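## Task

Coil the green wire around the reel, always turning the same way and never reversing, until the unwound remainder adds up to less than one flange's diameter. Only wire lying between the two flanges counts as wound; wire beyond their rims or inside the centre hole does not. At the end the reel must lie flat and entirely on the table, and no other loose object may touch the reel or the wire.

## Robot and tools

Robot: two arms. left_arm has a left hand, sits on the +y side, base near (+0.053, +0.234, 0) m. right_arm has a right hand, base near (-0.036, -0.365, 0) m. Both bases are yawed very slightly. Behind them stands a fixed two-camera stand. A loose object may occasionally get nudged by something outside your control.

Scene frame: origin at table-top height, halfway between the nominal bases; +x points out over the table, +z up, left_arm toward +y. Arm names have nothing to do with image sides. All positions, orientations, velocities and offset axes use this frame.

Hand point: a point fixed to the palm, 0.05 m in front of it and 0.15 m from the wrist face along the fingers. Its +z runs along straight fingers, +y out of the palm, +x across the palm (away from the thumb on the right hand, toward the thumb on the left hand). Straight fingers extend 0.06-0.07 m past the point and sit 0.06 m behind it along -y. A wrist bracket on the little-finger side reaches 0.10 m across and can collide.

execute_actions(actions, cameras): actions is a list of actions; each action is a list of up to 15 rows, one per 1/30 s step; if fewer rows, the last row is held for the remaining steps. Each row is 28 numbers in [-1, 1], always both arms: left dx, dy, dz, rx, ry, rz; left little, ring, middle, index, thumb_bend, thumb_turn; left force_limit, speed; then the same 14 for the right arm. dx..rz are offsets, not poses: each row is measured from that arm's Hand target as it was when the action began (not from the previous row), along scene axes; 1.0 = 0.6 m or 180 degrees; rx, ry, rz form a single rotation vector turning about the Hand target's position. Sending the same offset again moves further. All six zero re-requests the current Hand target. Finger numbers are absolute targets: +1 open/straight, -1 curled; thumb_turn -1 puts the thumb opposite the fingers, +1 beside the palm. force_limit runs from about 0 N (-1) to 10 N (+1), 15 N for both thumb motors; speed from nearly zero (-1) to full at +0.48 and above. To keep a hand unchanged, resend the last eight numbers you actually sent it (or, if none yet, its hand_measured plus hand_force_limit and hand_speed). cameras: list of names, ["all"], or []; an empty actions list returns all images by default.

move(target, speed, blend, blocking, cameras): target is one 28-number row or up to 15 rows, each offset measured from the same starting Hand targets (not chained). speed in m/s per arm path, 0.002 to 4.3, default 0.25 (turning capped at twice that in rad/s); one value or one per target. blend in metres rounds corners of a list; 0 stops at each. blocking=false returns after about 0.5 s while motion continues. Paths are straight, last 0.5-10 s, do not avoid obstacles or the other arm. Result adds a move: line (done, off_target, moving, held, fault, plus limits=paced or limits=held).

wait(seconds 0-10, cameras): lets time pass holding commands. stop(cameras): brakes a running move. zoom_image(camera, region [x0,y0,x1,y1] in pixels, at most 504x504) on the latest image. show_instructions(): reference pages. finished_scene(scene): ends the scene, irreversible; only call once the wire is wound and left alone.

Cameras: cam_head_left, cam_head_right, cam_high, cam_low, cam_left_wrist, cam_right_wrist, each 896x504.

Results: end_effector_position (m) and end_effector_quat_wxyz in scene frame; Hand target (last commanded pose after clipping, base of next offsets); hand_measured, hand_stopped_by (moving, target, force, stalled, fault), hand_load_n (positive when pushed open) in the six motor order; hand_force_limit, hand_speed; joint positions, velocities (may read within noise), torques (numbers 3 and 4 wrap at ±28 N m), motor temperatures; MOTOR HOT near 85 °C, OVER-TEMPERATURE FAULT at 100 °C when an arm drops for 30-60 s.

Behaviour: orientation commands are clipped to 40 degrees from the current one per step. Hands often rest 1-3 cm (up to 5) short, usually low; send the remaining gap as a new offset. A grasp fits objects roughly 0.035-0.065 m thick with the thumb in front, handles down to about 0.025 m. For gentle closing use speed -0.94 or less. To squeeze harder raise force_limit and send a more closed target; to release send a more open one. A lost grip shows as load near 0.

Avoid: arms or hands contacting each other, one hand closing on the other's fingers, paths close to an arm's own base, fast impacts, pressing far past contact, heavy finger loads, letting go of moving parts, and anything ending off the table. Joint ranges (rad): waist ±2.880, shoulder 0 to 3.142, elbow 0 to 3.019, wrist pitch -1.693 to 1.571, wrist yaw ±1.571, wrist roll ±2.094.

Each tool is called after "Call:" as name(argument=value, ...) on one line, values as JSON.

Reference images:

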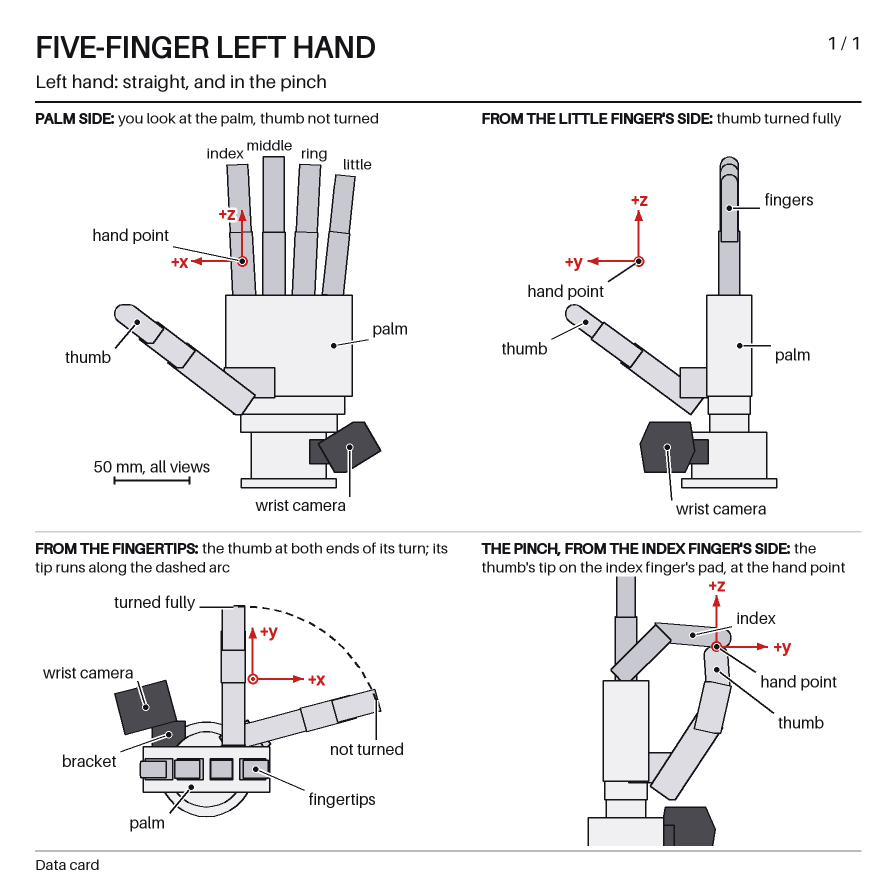

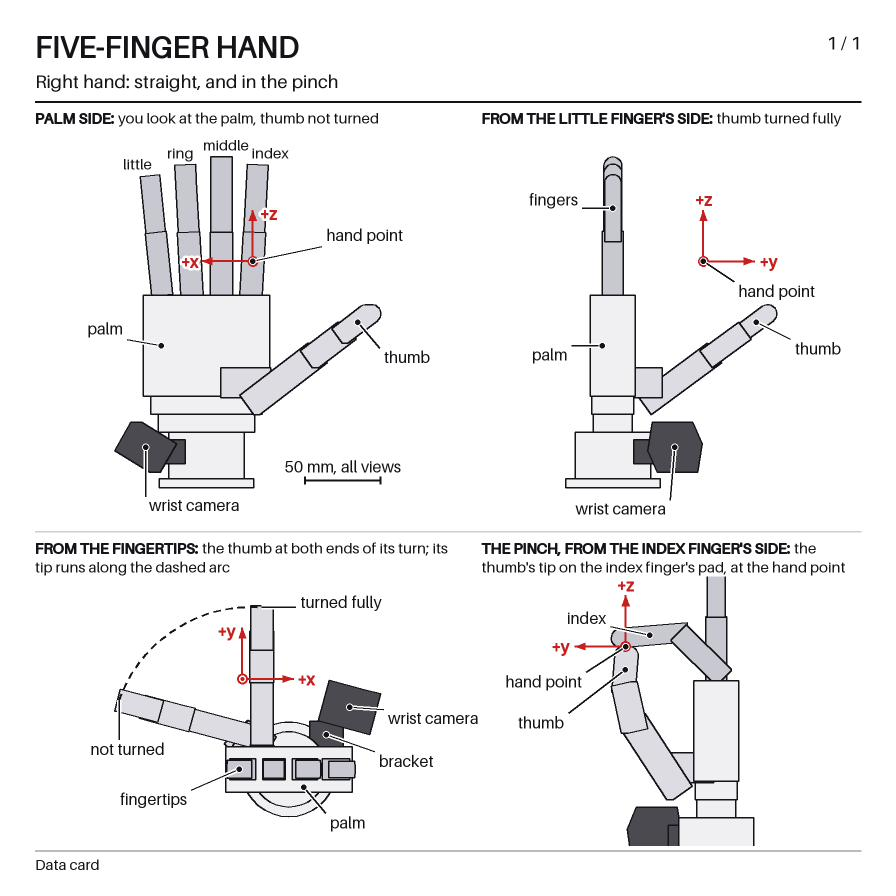

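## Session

Scene 1 done. Now scene 2.

Call:
execute_actions(actions=[])

Scene clock: 0.00 s.
left_arm: end_effector_position=(+0.5940, -0.1365, +0.1604) hand_measured=(+1.000, +1.000, +1.000, +1.000, +1.000, +1.000) hand_load_n=(+0.0, +0.0, +0.0, +0.0, +0.0, +0.0) hand_stopped_by=(target, target, target, target, target, target) hand_force_limit=0.00 hand_speed=-0.80 end_effector_quat_wxyz=(-0.061, +0.074, +0.696, -0.712) | right_arm: end_effector_position=(+0.7999, -0.5014, +0.1183) hand_measured=(+1.000, +1.000, +1.000, +1.000, +1.000, +1.000) hand_load_n=(+0.0, +0.0, +0.0, +0.0, +0.0, +0.0) hand_stopped_by=(target, target, target, target, target, target) hand_force_limit=0.00 hand_speed=-0.80 end_effector_quat_wxyz=(-0.265, +0.611, -0.178, +0.724)
Joint positions: left_arm=[-0.303 2.056 1.404 0.856 1.467 -0.182] | right_arm=[-0.173 2.201 1.416 0.982 -0.251 -0.888]
Joint velocities: within noise
Joint torques (N m): no reading
Motor temperatures (°C): left_arm=[28 29 33 27 27 28] | right_arm=[29 31 34 27 28 27]
Heat: left arm: hottest elbow 33 °C; right arm: hottest elbow 34 °C.
Hand target: left_arm +0.5987, -0.1380, +0.1629; -0.056, +0.079, +0.695, -0.713 | right_arm +0.8048, -0.5023, +0.1237; -0.266, +0.606, -0.175, +0.729

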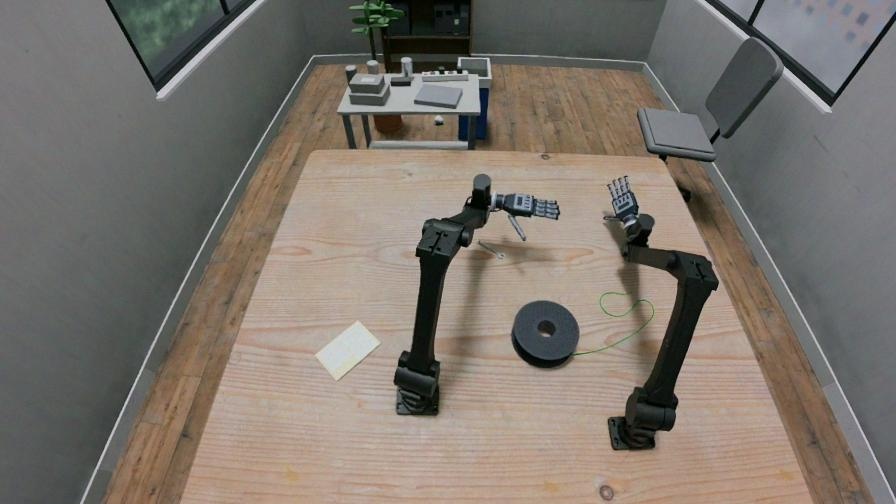

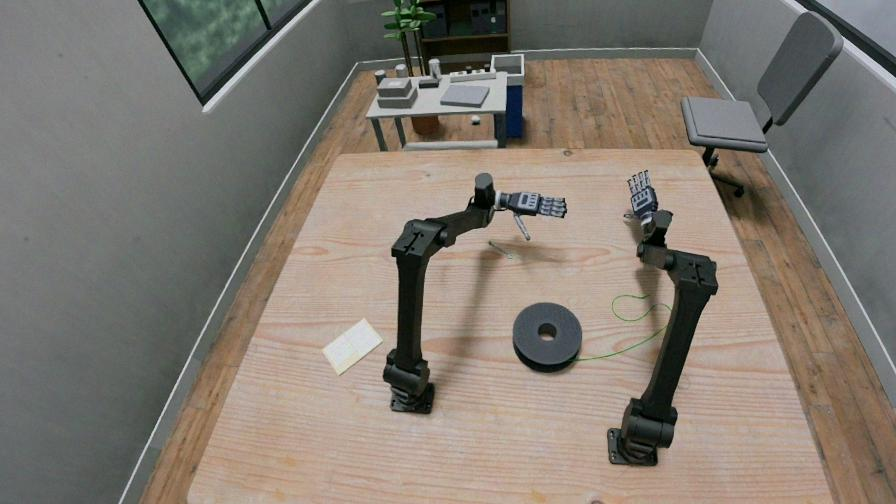

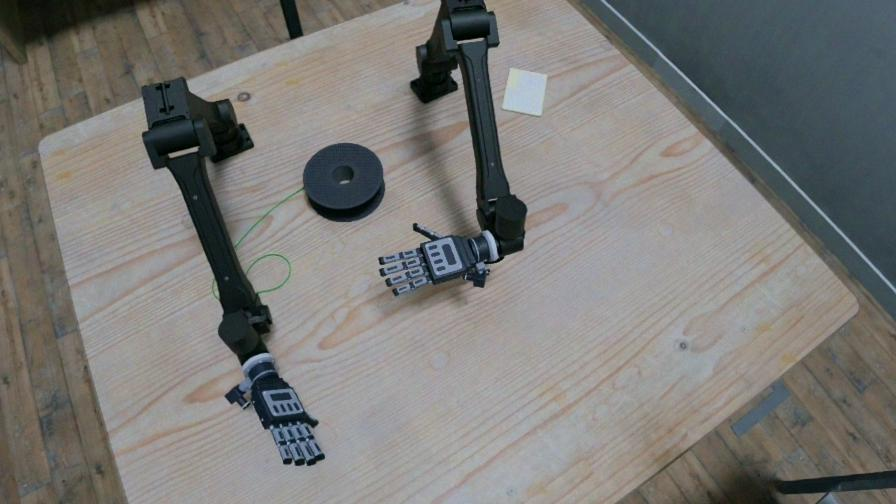

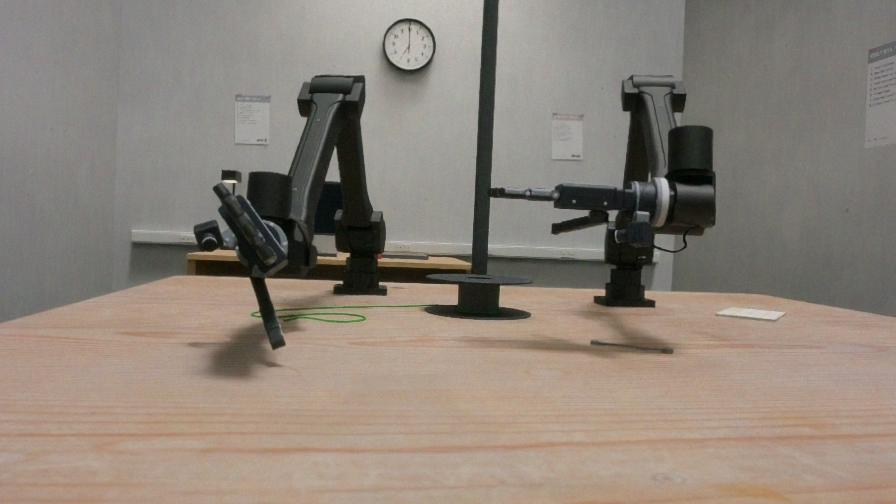

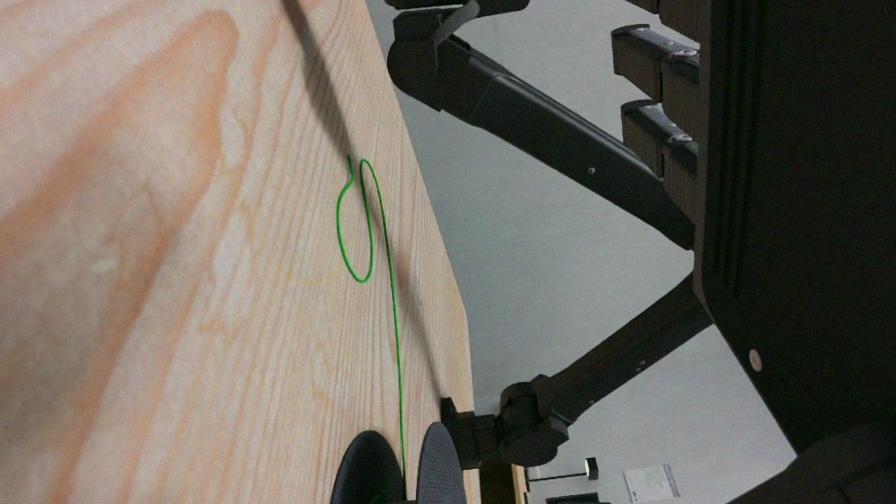

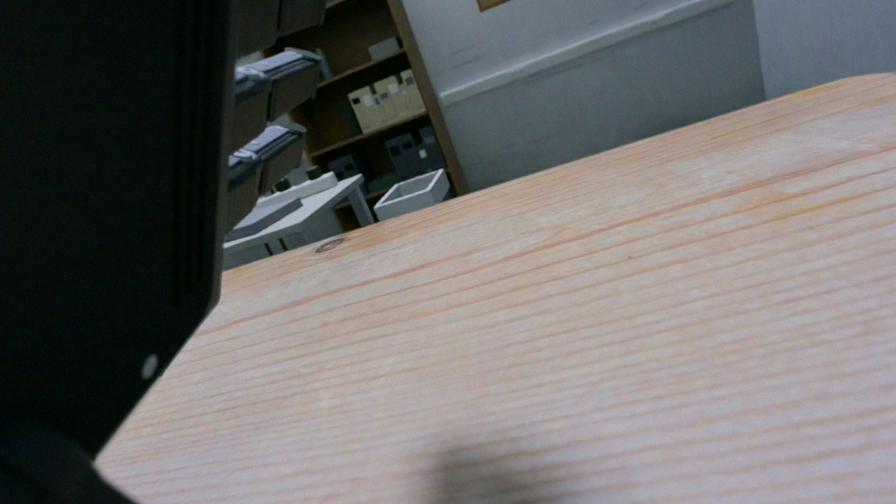

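Call:
zoom_image(camera="cam_head_left", region=[480, 230, 680, 390])

Call:
zoom_image(camera="cam_high", region=[200, 120, 400, 310])

Call:
zoom_image(camera="cam_low", region=[240, 260, 560, 340])

Scaled by 2.520 from the camera's 896x504 image, which has a finer 1280x720 frame.

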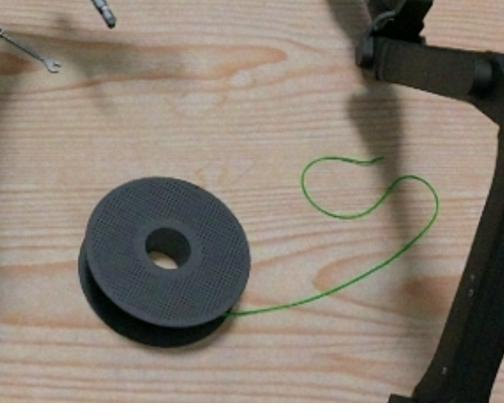

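Scaled by 2.520 from the camera's 896x504 image, which has a finer 1280x720 frame.

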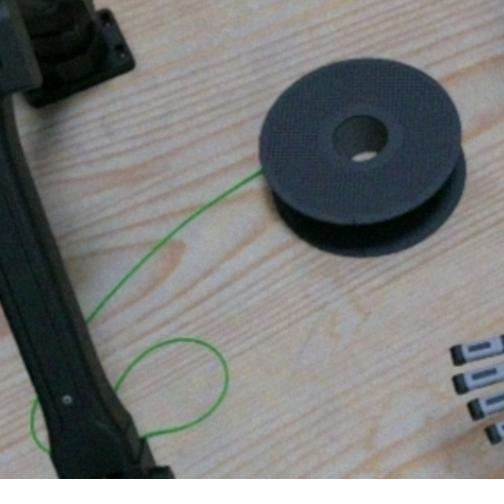

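Scaled by 1.575 from the camera's 896x504 image, which has a finer 1280x720 frame.

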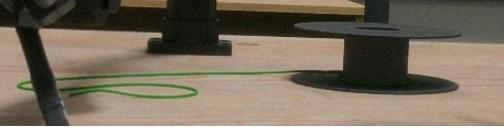

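Call:
zoom_image(camera="cam_left_wrist", region=[320, 400, 480, 504])

Call:
zoom_image(camera="cam_low", region=[410, 265, 540, 330])

Call:
zoom_image(camera="cam_high", region=[290, 135, 400, 230])

Call:
zoom_image(camera="cam_head_right", region=[500, 280, 620, 390])

Scaled by 3.150 from the camera's 896x504 image, which has a finer 1280x720 frame.

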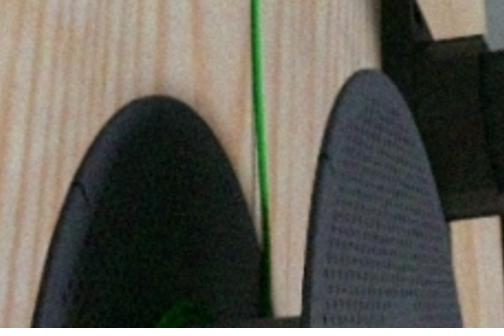

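Scaled by 3.877 from the camera's 896x504 image, which has a finer 1280x720 frame.

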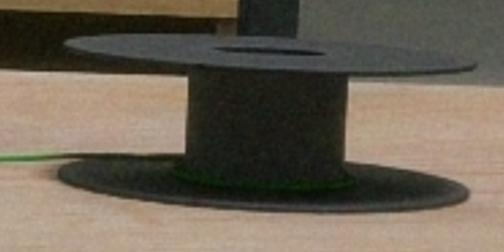

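Scaled by 4.582 from the camera's 896x504 image, which has a finer 1280x720 frame.

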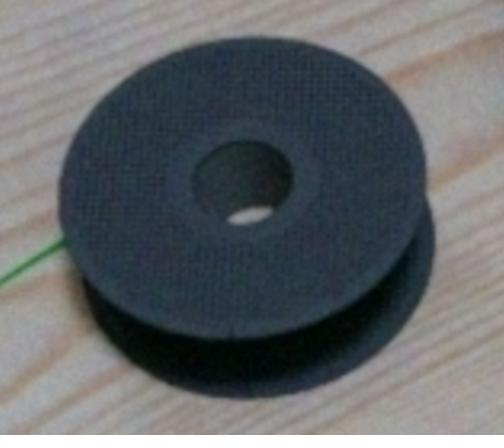

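Scaled by 4.200 from the camera's 896x504 image, which has a finer 1280x720 frame.

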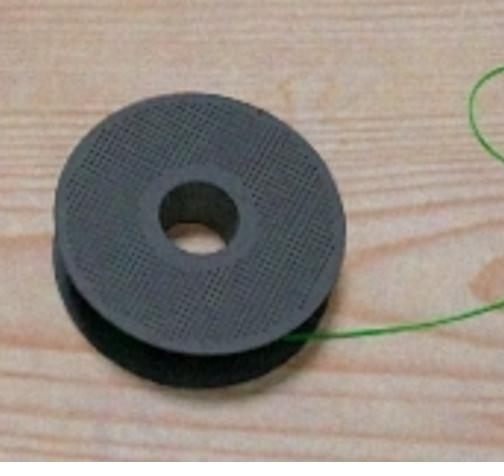

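Call:
move(target=[[0,0,0,0,0,0,1,1,1,1,1,1,0,-0.8,-0.308,0.087,0.333,-0.135,0.147,0.101,-1,-1,1,1,1,1,-0.2,0.4],[0,0,0,0,0,0,1,1,1,1,1,1,0,-0.8,-0.6413,0.3372,0.2872,-0.405,0.4415,0.304,-1,-1,1,1,1,1,-0.2,0.4],[0,0,0,0,0,0,1,1,1,1,1,1,0,-0.8,-0.79,0.5,0.2,-0.405,0.4415,0.304,-1,-1,1,1,1,1,-0.2,0.4]], speed=[0.5,0.6,0.3], blend=[0.08,0.05,0], cameras=["cam_head_left","cam_high"])

Call:
zoom_image(camera="cam_head_left", region=[440, 240, 620, 390])

Scene clock: 230.43 s.
left_arm: end_effector_position=(+0.5940, -0.1365, +0.1604) hand_measured=(+1.000, +1.000, +1.000, +1.000, +1.000, +1.000) hand_load_n=(+0.0, +0.0, +0.0, +0.0, +0.0, +0.0) hand_stopped_by=(target, target, target, target, target, target) hand_force_limit=0.00 hand_speed=-0.80 end_effector_quat_wxyz=(-0.061, +0.074, +0.696, -0.712) | right_arm: end_effector_position=(+0.3352, -0.2038, +0.2469) hand_measured=(-1.000, -1.000, +1.000, +1.000, +1.000, +1.000) hand_load_n=(+0.0, +0.0, +0.0, +0.0, +0.0, +0.0) hand_stopped_by=(target, target, target, target, target, target) hand_force_limit=-0.20 hand_speed=0.40 end_effector_quat_wxyz=(-0.002, +0.924, +0.383, -0.001)
Joint positions: left_arm=[-0.303 2.056 1.404 0.856 1.467 -0.182] | right_arm=[0.586 1.427 1.428 -1.573 -0.003 -1.784]
Joint torques (N m): left_arm=[0.97 -18.14 8.32 1.02 -0.14 0.07] | right_arm=[0.15 -13.57 7.5 0.32 0.19 0.12]
Motor temperatures (°C): left_arm=[28 34 40 28 27 28] | right_arm=[29 36 38 27 28 27]
Heat: left arm: hottest elbow 40 °C; right arm: hottest elbow 38 °C.
Hand target: left_arm +0.5987, -0.1380, +0.1629; -0.056, +0.079, +0.695, -0.713 | right_arm +0.3309, -0.2023, +0.2437; +0.000, +0.924, +0.383, +0.000
Off the commanded pose: left_arm 0.005 m, 1 deg | right_arm 0.006 m, 0 deg.
move: done
Images, in order (width x height): cam_head_left 896x504, cam_high 896x504.

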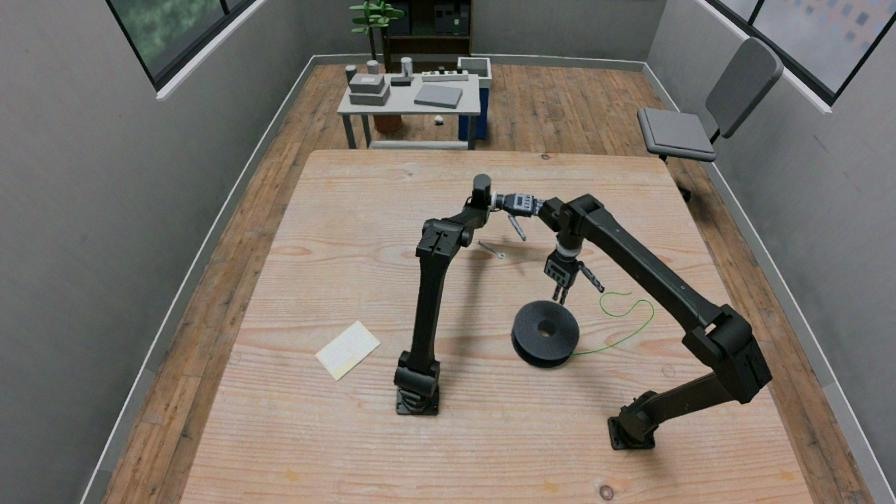

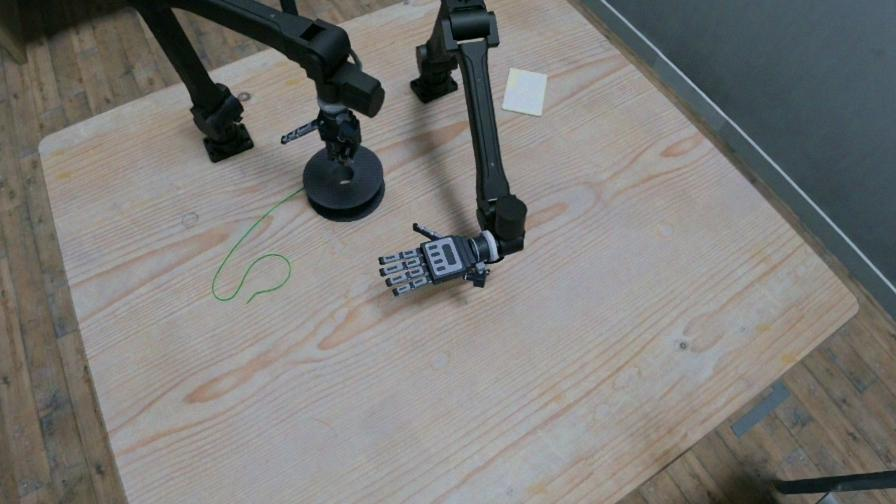

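Scaled by 2.800 from the camera's 896x504 image, which has a finer 1280x720 frame.

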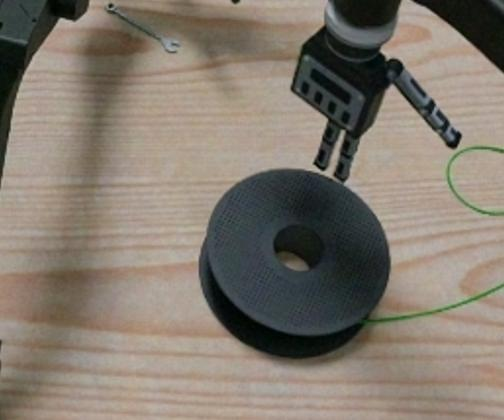

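Call:
move(target=[0,0,0,0,0,0,1,1,1,1,1,1,0,-0.8,-0.0453,0.0355,-0.1,0,0,0,-1,-1,1,1,1,1,-0.2,0.4], cameras=["cam_head_left","cam_head_right","cam_high","cam_low"])

Call:
zoom_image(camera="cam_head_left", region=[500, 260, 620, 370])

Call:
zoom_image(camera="cam_high", region=[280, 110, 400, 220])

Call:
zoom_image(camera="cam_low", region=[400, 200, 560, 330])

Scene clock: 250.57 s.
left_arm: end_effector_position=(+0.5940, -0.1365, +0.1604) hand_measured=(+1.000, +1.000, +1.000, +1.000, +1.000, +1.000) hand_load_n=(+0.0, +0.0, +0.0, +0.0, +0.0, +0.0) hand_stopped_by=(target, target, target, target, target, target) hand_force_limit=0.00 hand_speed=-0.80 end_effector_quat_wxyz=(-0.061, +0.074, +0.696, -0.712) | right_arm: end_effector_position=(+0.3084, -0.1828, +0.1884) hand_measured=(-1.000, -1.000, +1.000, +1.000, +1.000, +1.000) hand_load_n=(+0.0, +0.0, +0.0, +0.0, +0.0, +0.0) hand_stopped_by=(target, target, target, target, target, target) hand_force_limit=-0.20 hand_speed=0.40 end_effector_quat_wxyz=(-0.002, +0.924, +0.382, +0.001)
Joint positions: left_arm=[-0.303 2.056 1.404 0.856 1.467 -0.182] | right_arm=[0.666 1.411 1.257 -1.415 -0.003 -1.702]
Joint torques (N m): left_arm=[1.08 -18.14 8.31 0.96 -0.12 0.05] | right_arm=[0.38 -12.51 7.43 0.34 0.18 0.11]
Heat: left arm: hottest elbow 40 °C; right arm: hottest elbow 38 °C.
Hand target: left_arm +0.5987, -0.1380, +0.1629; -0.056, +0.079, +0.695, -0.713 | right_arm +0.3037, -0.1811, +0.1838; +0.000, +0.924, +0.383, +0.000
Off the commanded pose: left_arm 0.005 m, 1 deg | right_arm 0.007 m, 0 deg.
move: done
Images, in order (width x height): cam_head_left 896x504, cam_head_right 896x504, cam_high 896x504, cam_low 896x504.

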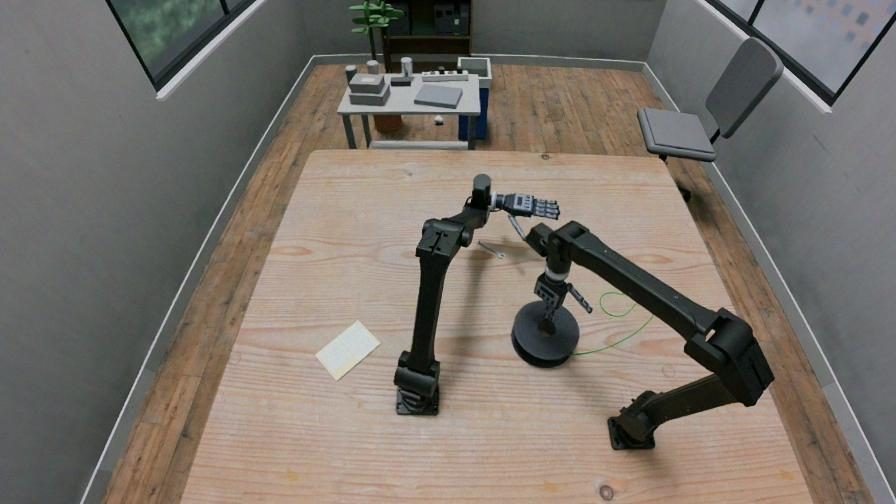

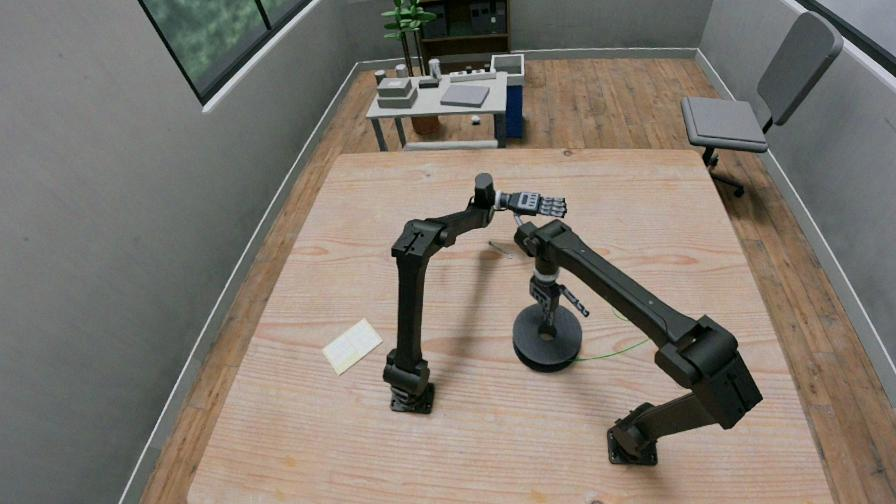

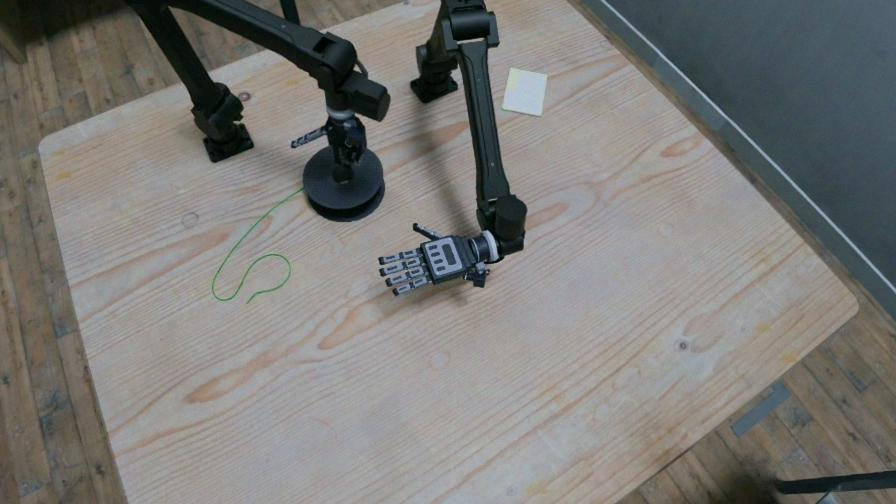

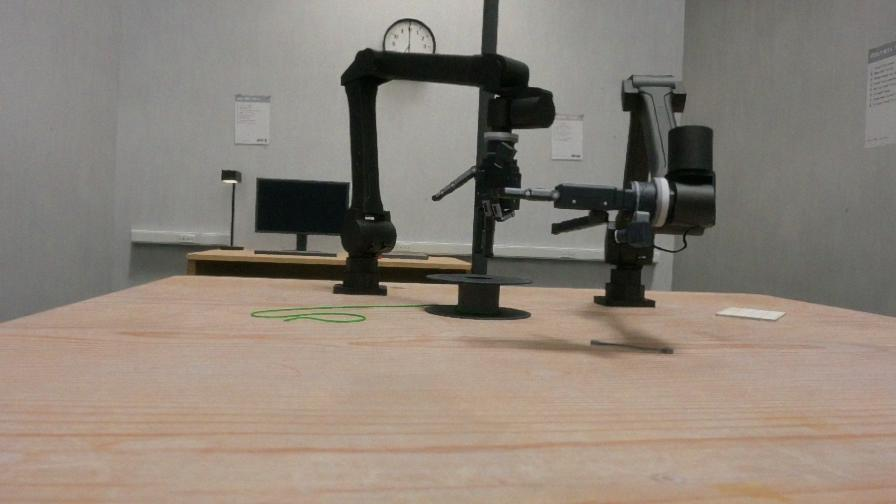

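Scaled by 4.200 from the camera's 896x504 image, which has a finer 1280x720 frame.

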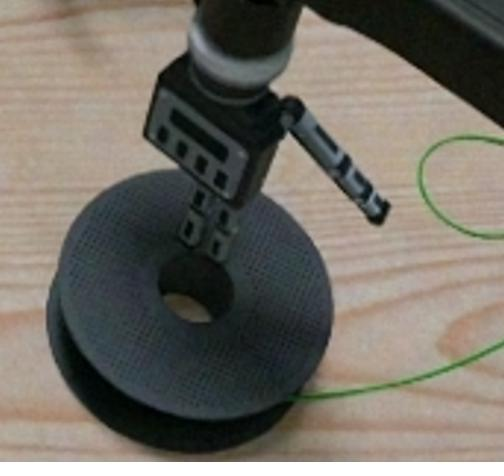

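Scaled by 4.200 from the camera's 896x504 image, which has a finer 1280x720 frame.

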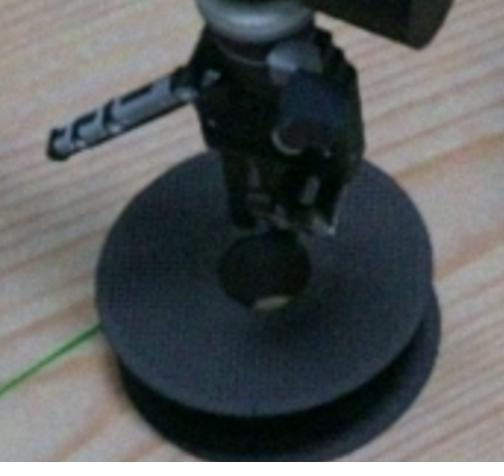

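Scaled by 3.150 from the camera's 896x504 image, which has a finer 1280x720 frame.

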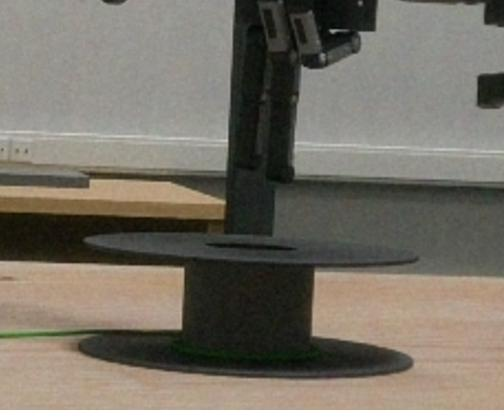

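Call:
move(target=[0,0,0,0,0,0,1,1,1,1,1,1,0,-0.8,0,-0.0133,-0.085,0,0,0,-1,-1,1,1,1,1,-0.2,0.4], cameras=["cam_head_left","cam_low"])

Call:
zoom_image(camera="cam_head_left", region=[500, 280, 600, 370])

Call:
zoom_image(camera="cam_low", region=[420, 240, 540, 330])

Scene clock: 285.07 s.
left_arm: end_effector_position=(+0.5940, -0.1365, +0.1604) hand_measured=(+1.000, +1.000, +1.000, +1.000, +1.000, +1.000) hand_load_n=(+0.0, +0.0, +0.0, +0.0, +0.0, -0.5) hand_stopped_by=(target, target, target, target, target, target) hand_force_limit=0.00 hand_speed=-0.80 end_effector_quat_wxyz=(-0.061, +0.074, +0.696, -0.712) | right_arm: end_effector_position=(+0.3047, -0.1856, +0.1433) hand_measured=(-1.000, -1.000, +1.000, +1.000, +1.000, +1.000) hand_load_n=(+0.0, +0.0, +0.0, +0.0, +0.0, +0.0) hand_stopped_by=(target, target, target, target, target, target) hand_force_limit=-0.20 hand_speed=0.40 end_effector_quat_wxyz=(-0.004, +0.924, +0.382, +0.009)
Joint positions: left_arm=[-0.303 2.056 1.404 0.856 1.467 -0.182] | right_arm=[0.666 1.412 1.139 -1.278 -0.003 -1.702]
Joint torques (N m): left_arm=[0.73 -18.37 8.34 0.99 -0.13 0.07] | right_arm=[-0.67 -10.58 7.35 0.38 0.16 -0.02]
Heat: left arm: hottest elbow 40 °C; right arm: hottest elbow 36 °C.
Hand target: left_arm +0.5987, -0.1380, +0.1629; -0.056, +0.079, +0.695, -0.713 | right_arm +0.3038, -0.1890, +0.1327; +0.000, +0.924, +0.383, +0.000
Off the commanded pose: left_arm 0.005 m, 1 deg | right_arm 0.011 m, 1 deg.
move: off_target (right_arm)
Images, in order (width x height): cam_head_left 896x504, cam_low 896x504.

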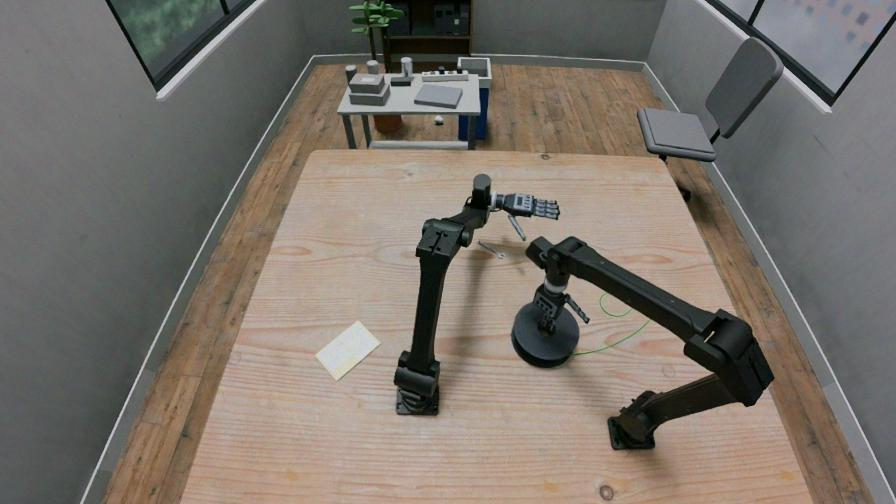

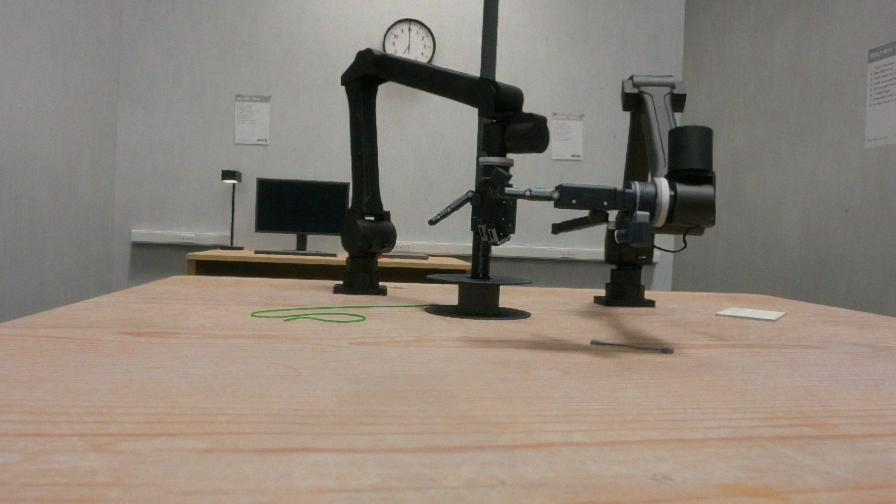

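Scaled by 5.040 from the camera's 896x504 image, which has a finer 1280x720 frame.

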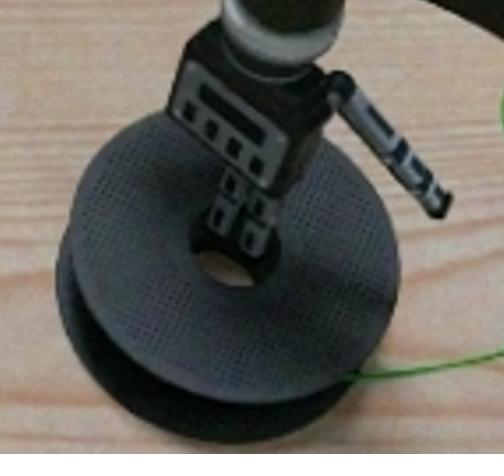

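Scaled by 4.200 from the camera's 896x504 image, which has a finer 1280x720 frame.

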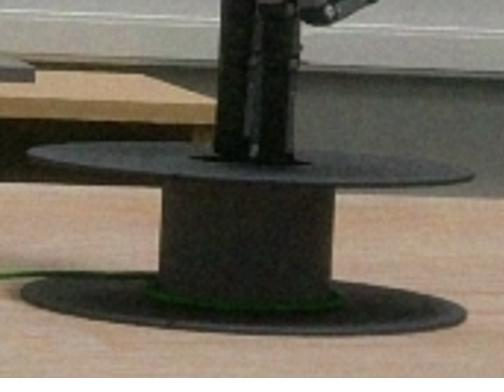

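Call:
move(target=[[0,0,0,0,0,0,1,1,1,1,1,1,0,-0.8,0,-0.005,-0.078,0,0,0,-1,-1,1,1,1,1,-0.2,0.4],[0,0,0,0,0,0,1,1,1,1,1,1,0,-0.8,0,-0.005,-0.078,0,0,0,-1,-1,0.1,1,1,1,-0.15,-0.6]], speed=[0.1,0.1], cameras=["cam_head_left","cam_low"])

Call:
zoom_image(camera="cam_low", region=[420, 240, 540, 330])

Scene clock: 309.13 s.
left_arm: end_effector_position=(+0.5940, -0.1365, +0.1604) hand_measured=(+1.000, +1.000, +1.000, +1.000, +1.000, +1.000) hand_load_n=(+0.0, +0.0, +0.0, +0.0, +0.0, -0.5) hand_stopped_by=(target, target, target, target, target, target) hand_force_limit=0.00 hand_speed=-0.80 end_effector_quat_wxyz=(-0.061, +0.074, +0.696, -0.712) | right_arm: end_effector_position=(+0.3039, -0.1861, +0.0949) hand_measured=(-1.000, -1.000, +0.638, +1.000, +1.000, +1.000) hand_load_n=(+0.0, +0.0, +6.0, -5.0, +0.0, +0.0) hand_stopped_by=(target, target, force, target, target, target) hand_force_limit=-0.15 hand_speed=-0.60 end_effector_quat_wxyz=(-0.004, +0.923, +0.384, +0.007)
Joint positions: left_arm=[-0.303 2.056 1.404 0.856 1.467 -0.182] | right_arm=[0.666 1.456 1.049 -1.149 -0.004 -1.708]
Joint torques (N m): left_arm=[1.08 -18.2 8.38 0.91 -0.13 0.06] | right_arm=[-1.2 -11.22 6.99 0.38 0.21 -0.02]
Heat: left arm: hottest elbow 40 °C; right arm: hottest elbow 36 °C.
Hand target: left_arm +0.5987, -0.1380, +0.1629; -0.056, +0.079, +0.695, -0.713 | right_arm +0.3037, -0.1920, +0.0859; +0.000, +0.924, +0.383, +0.000
Off the commanded pose: left_arm 0.005 m, 1 deg | right_arm 0.011 m, 1 deg.
move: off_target (right_arm); target 2's new numbers were sent with right_arm's hand 0.011 m and 1 deg from that target
Images, in order (width x height): cam_head_left 896x504, cam_low 896x504.

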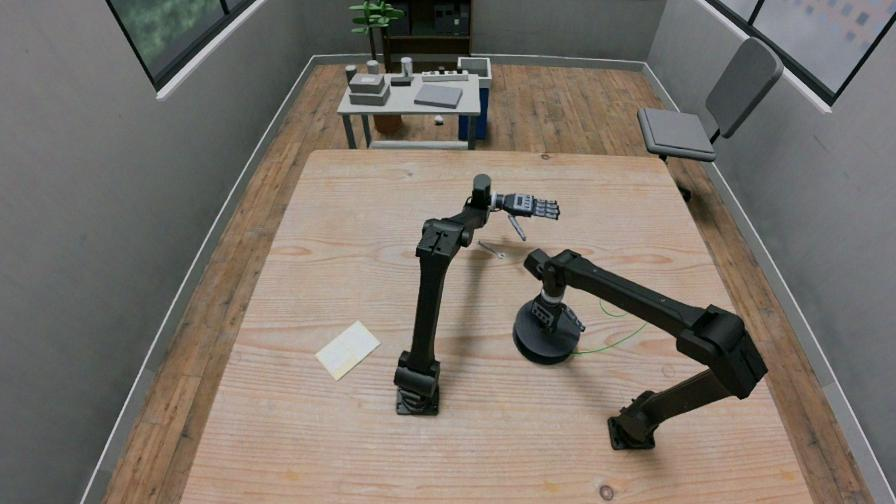

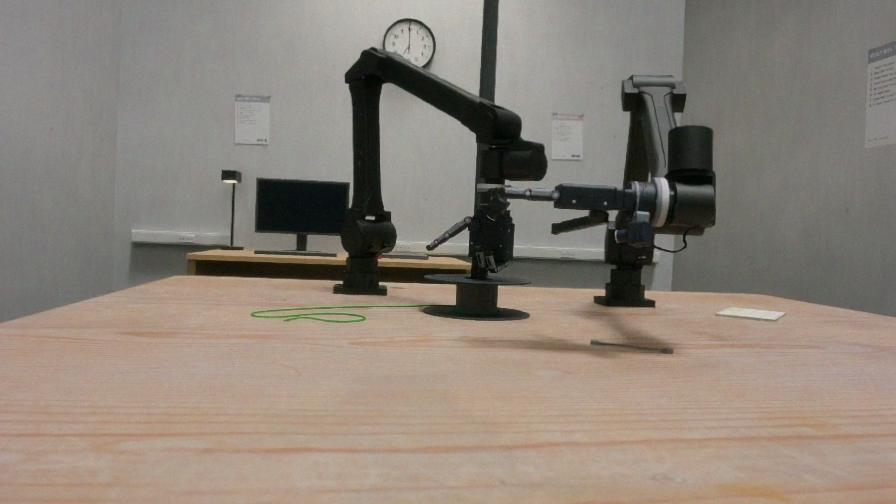

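Scaled by 4.200 from the camera's 896x504 image, which has a finer 1280x720 frame.

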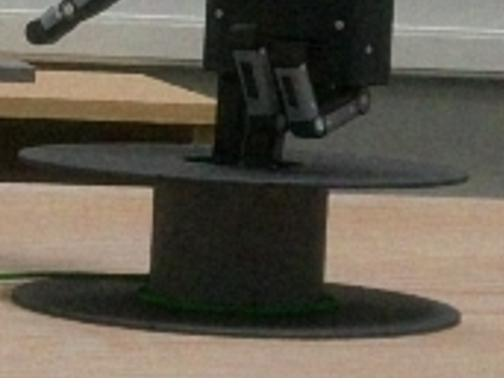

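Gripped. Stroke part 1.

Call:
move(target=[[0,0,0,0,0,0,1,1,1,1,1,1,0,-0.8,-0.0538,-0.0157,0,0,0,-0.1944,-1,-1,0.1,1,1,1,-0.15,-0.6],[0,0,0,0,0,0,1,1,1,1,1,1,0,-0.8,-0.1093,0.0025,0,0,0,-0.3889,-1,-1,0.1,1,1,1,-0.15,-0.6],[0,0,0,0,0,0,1,1,1,1,1,1,0,-0.8,-0.1467,0.0498,0,0,0,-0.5833,-1,-1,0.1,1,1,1,-0.15,-0.6],[0,0,0,0,0,0,1,1,1,1,1,1,0,-0.8,-0.1525,0.1108,0,0,0,-0.7778,-1,-1,0.1,1,1,1,-0.15,-0.6]], speed=[0.25,0.25,0.25,0.25], blend=[0.005,0.005,0.005,0], cameras=["cam_head_left","cam_low","cam_high"])

Call:
zoom_image(camera="cam_low", region=[420, 240, 540, 330])

Call:
zoom_image(camera="cam_head_left", region=[480, 260, 680, 390])

Call:
zoom_image(camera="cam_high", region=[280, 110, 400, 220])

Scene clock: 326.70 s.
left_arm: end_effector_position=(+0.5940, -0.1365, +0.1604) hand_measured=(+1.000, +1.000, +1.000, +1.000, +1.000, +1.000) hand_load_n=(+0.0, +0.0, -0.5, +0.0, +0.0, -0.5) hand_stopped_by=(target, target, target, target, target, target) hand_force_limit=0.00 hand_speed=-0.80 end_effector_quat_wxyz=(-0.061, +0.074, +0.696, -0.712) | right_arm: end_effector_position=(+0.2186, -0.1217, +0.0923) hand_measured=(-1.000, -1.000, +0.638, +1.000, +1.000, +1.000) hand_load_n=(+0.0, +0.0, +5.0, -1.5, +0.0, +0.0) hand_stopped_by=(target, target, force, target, target, target) hand_force_limit=-0.15 hand_speed=-0.60 end_effector_quat_wxyz=(-0.009, +0.681, -0.732, -0.001)
Joint positions: left_arm=[-0.303 2.056 1.404 0.856 1.467 -0.182] | right_arm=[0.601 1.391 0.975 -1.136 -0.006 0.659]
Joint torques (N m): left_arm=[0.79 -18.14 8.36 0.99 -0.14 0.05] | right_arm=[-0.32 -11.16 6.42 -0.02 0.23 0.22]
Heat: left arm: hottest elbow 40 °C; right arm: hottest elbow 36 °C.
Hand target: left_arm +0.5987, -0.1380, +0.1629; -0.056, +0.079, +0.695, -0.713 | right_arm +0.2122, -0.1254, +0.0859; -0.001, +0.676, -0.737, +0.000
Off the commanded pose: left_arm 0.005 m, 1 deg | right_arm 0.010 m, 1 deg.
move: done
Images, in order (width x height): cam_head_left 896x504, cam_high 896x504, cam_low 896x504.

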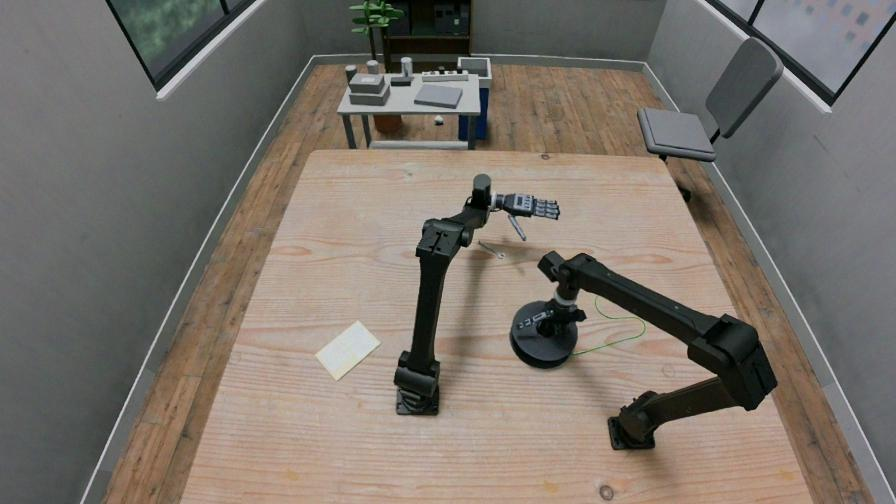

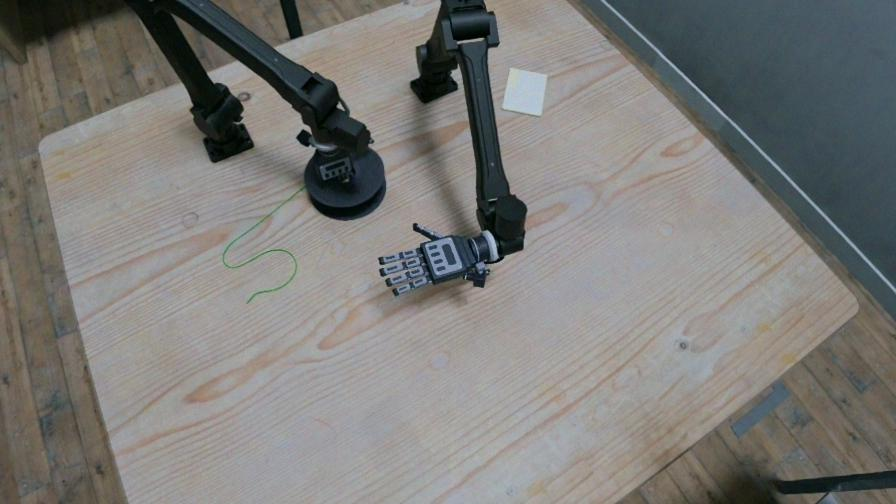

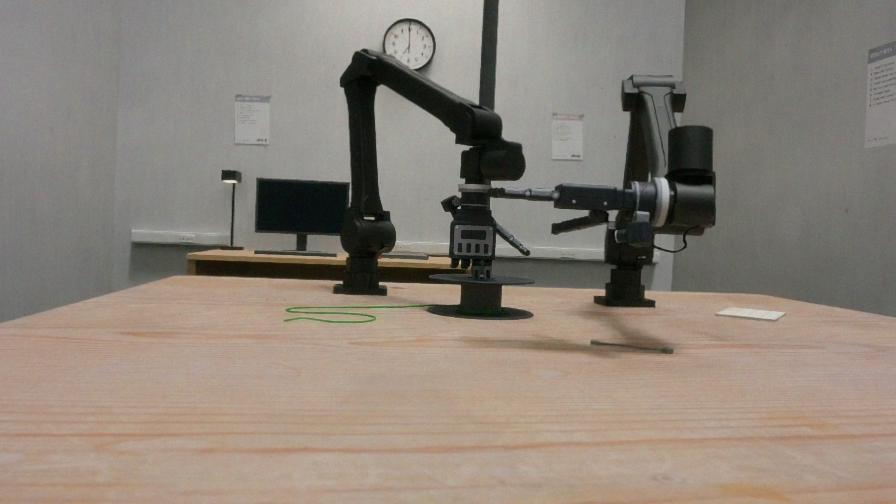

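Scaled by 4.200 from the camera's 896x504 image, which has a finer 1280x720 frame.

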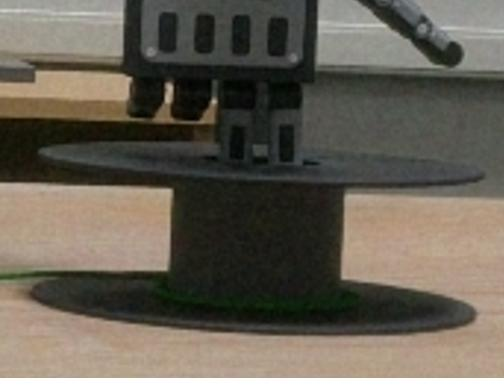

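Scaled by 2.520 from the camera's 896x504 image, which has a finer 1280x720 frame.

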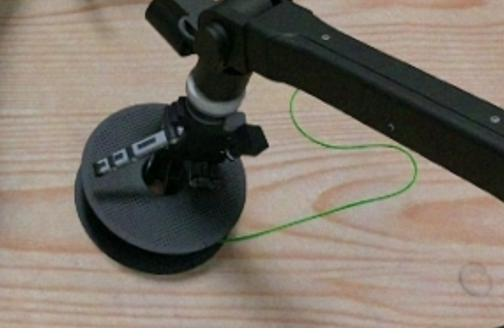

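Scaled by 4.200 from the camera's 896x504 image, which has a finer 1280x720 frame.

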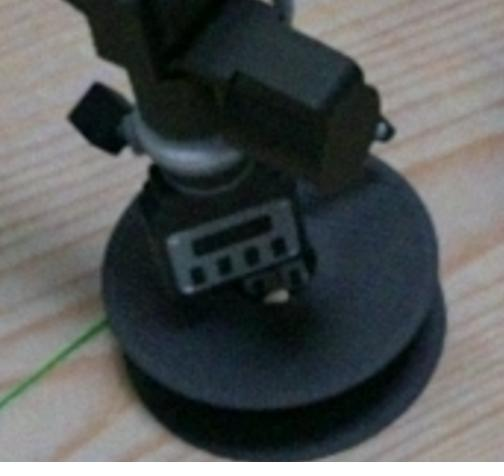

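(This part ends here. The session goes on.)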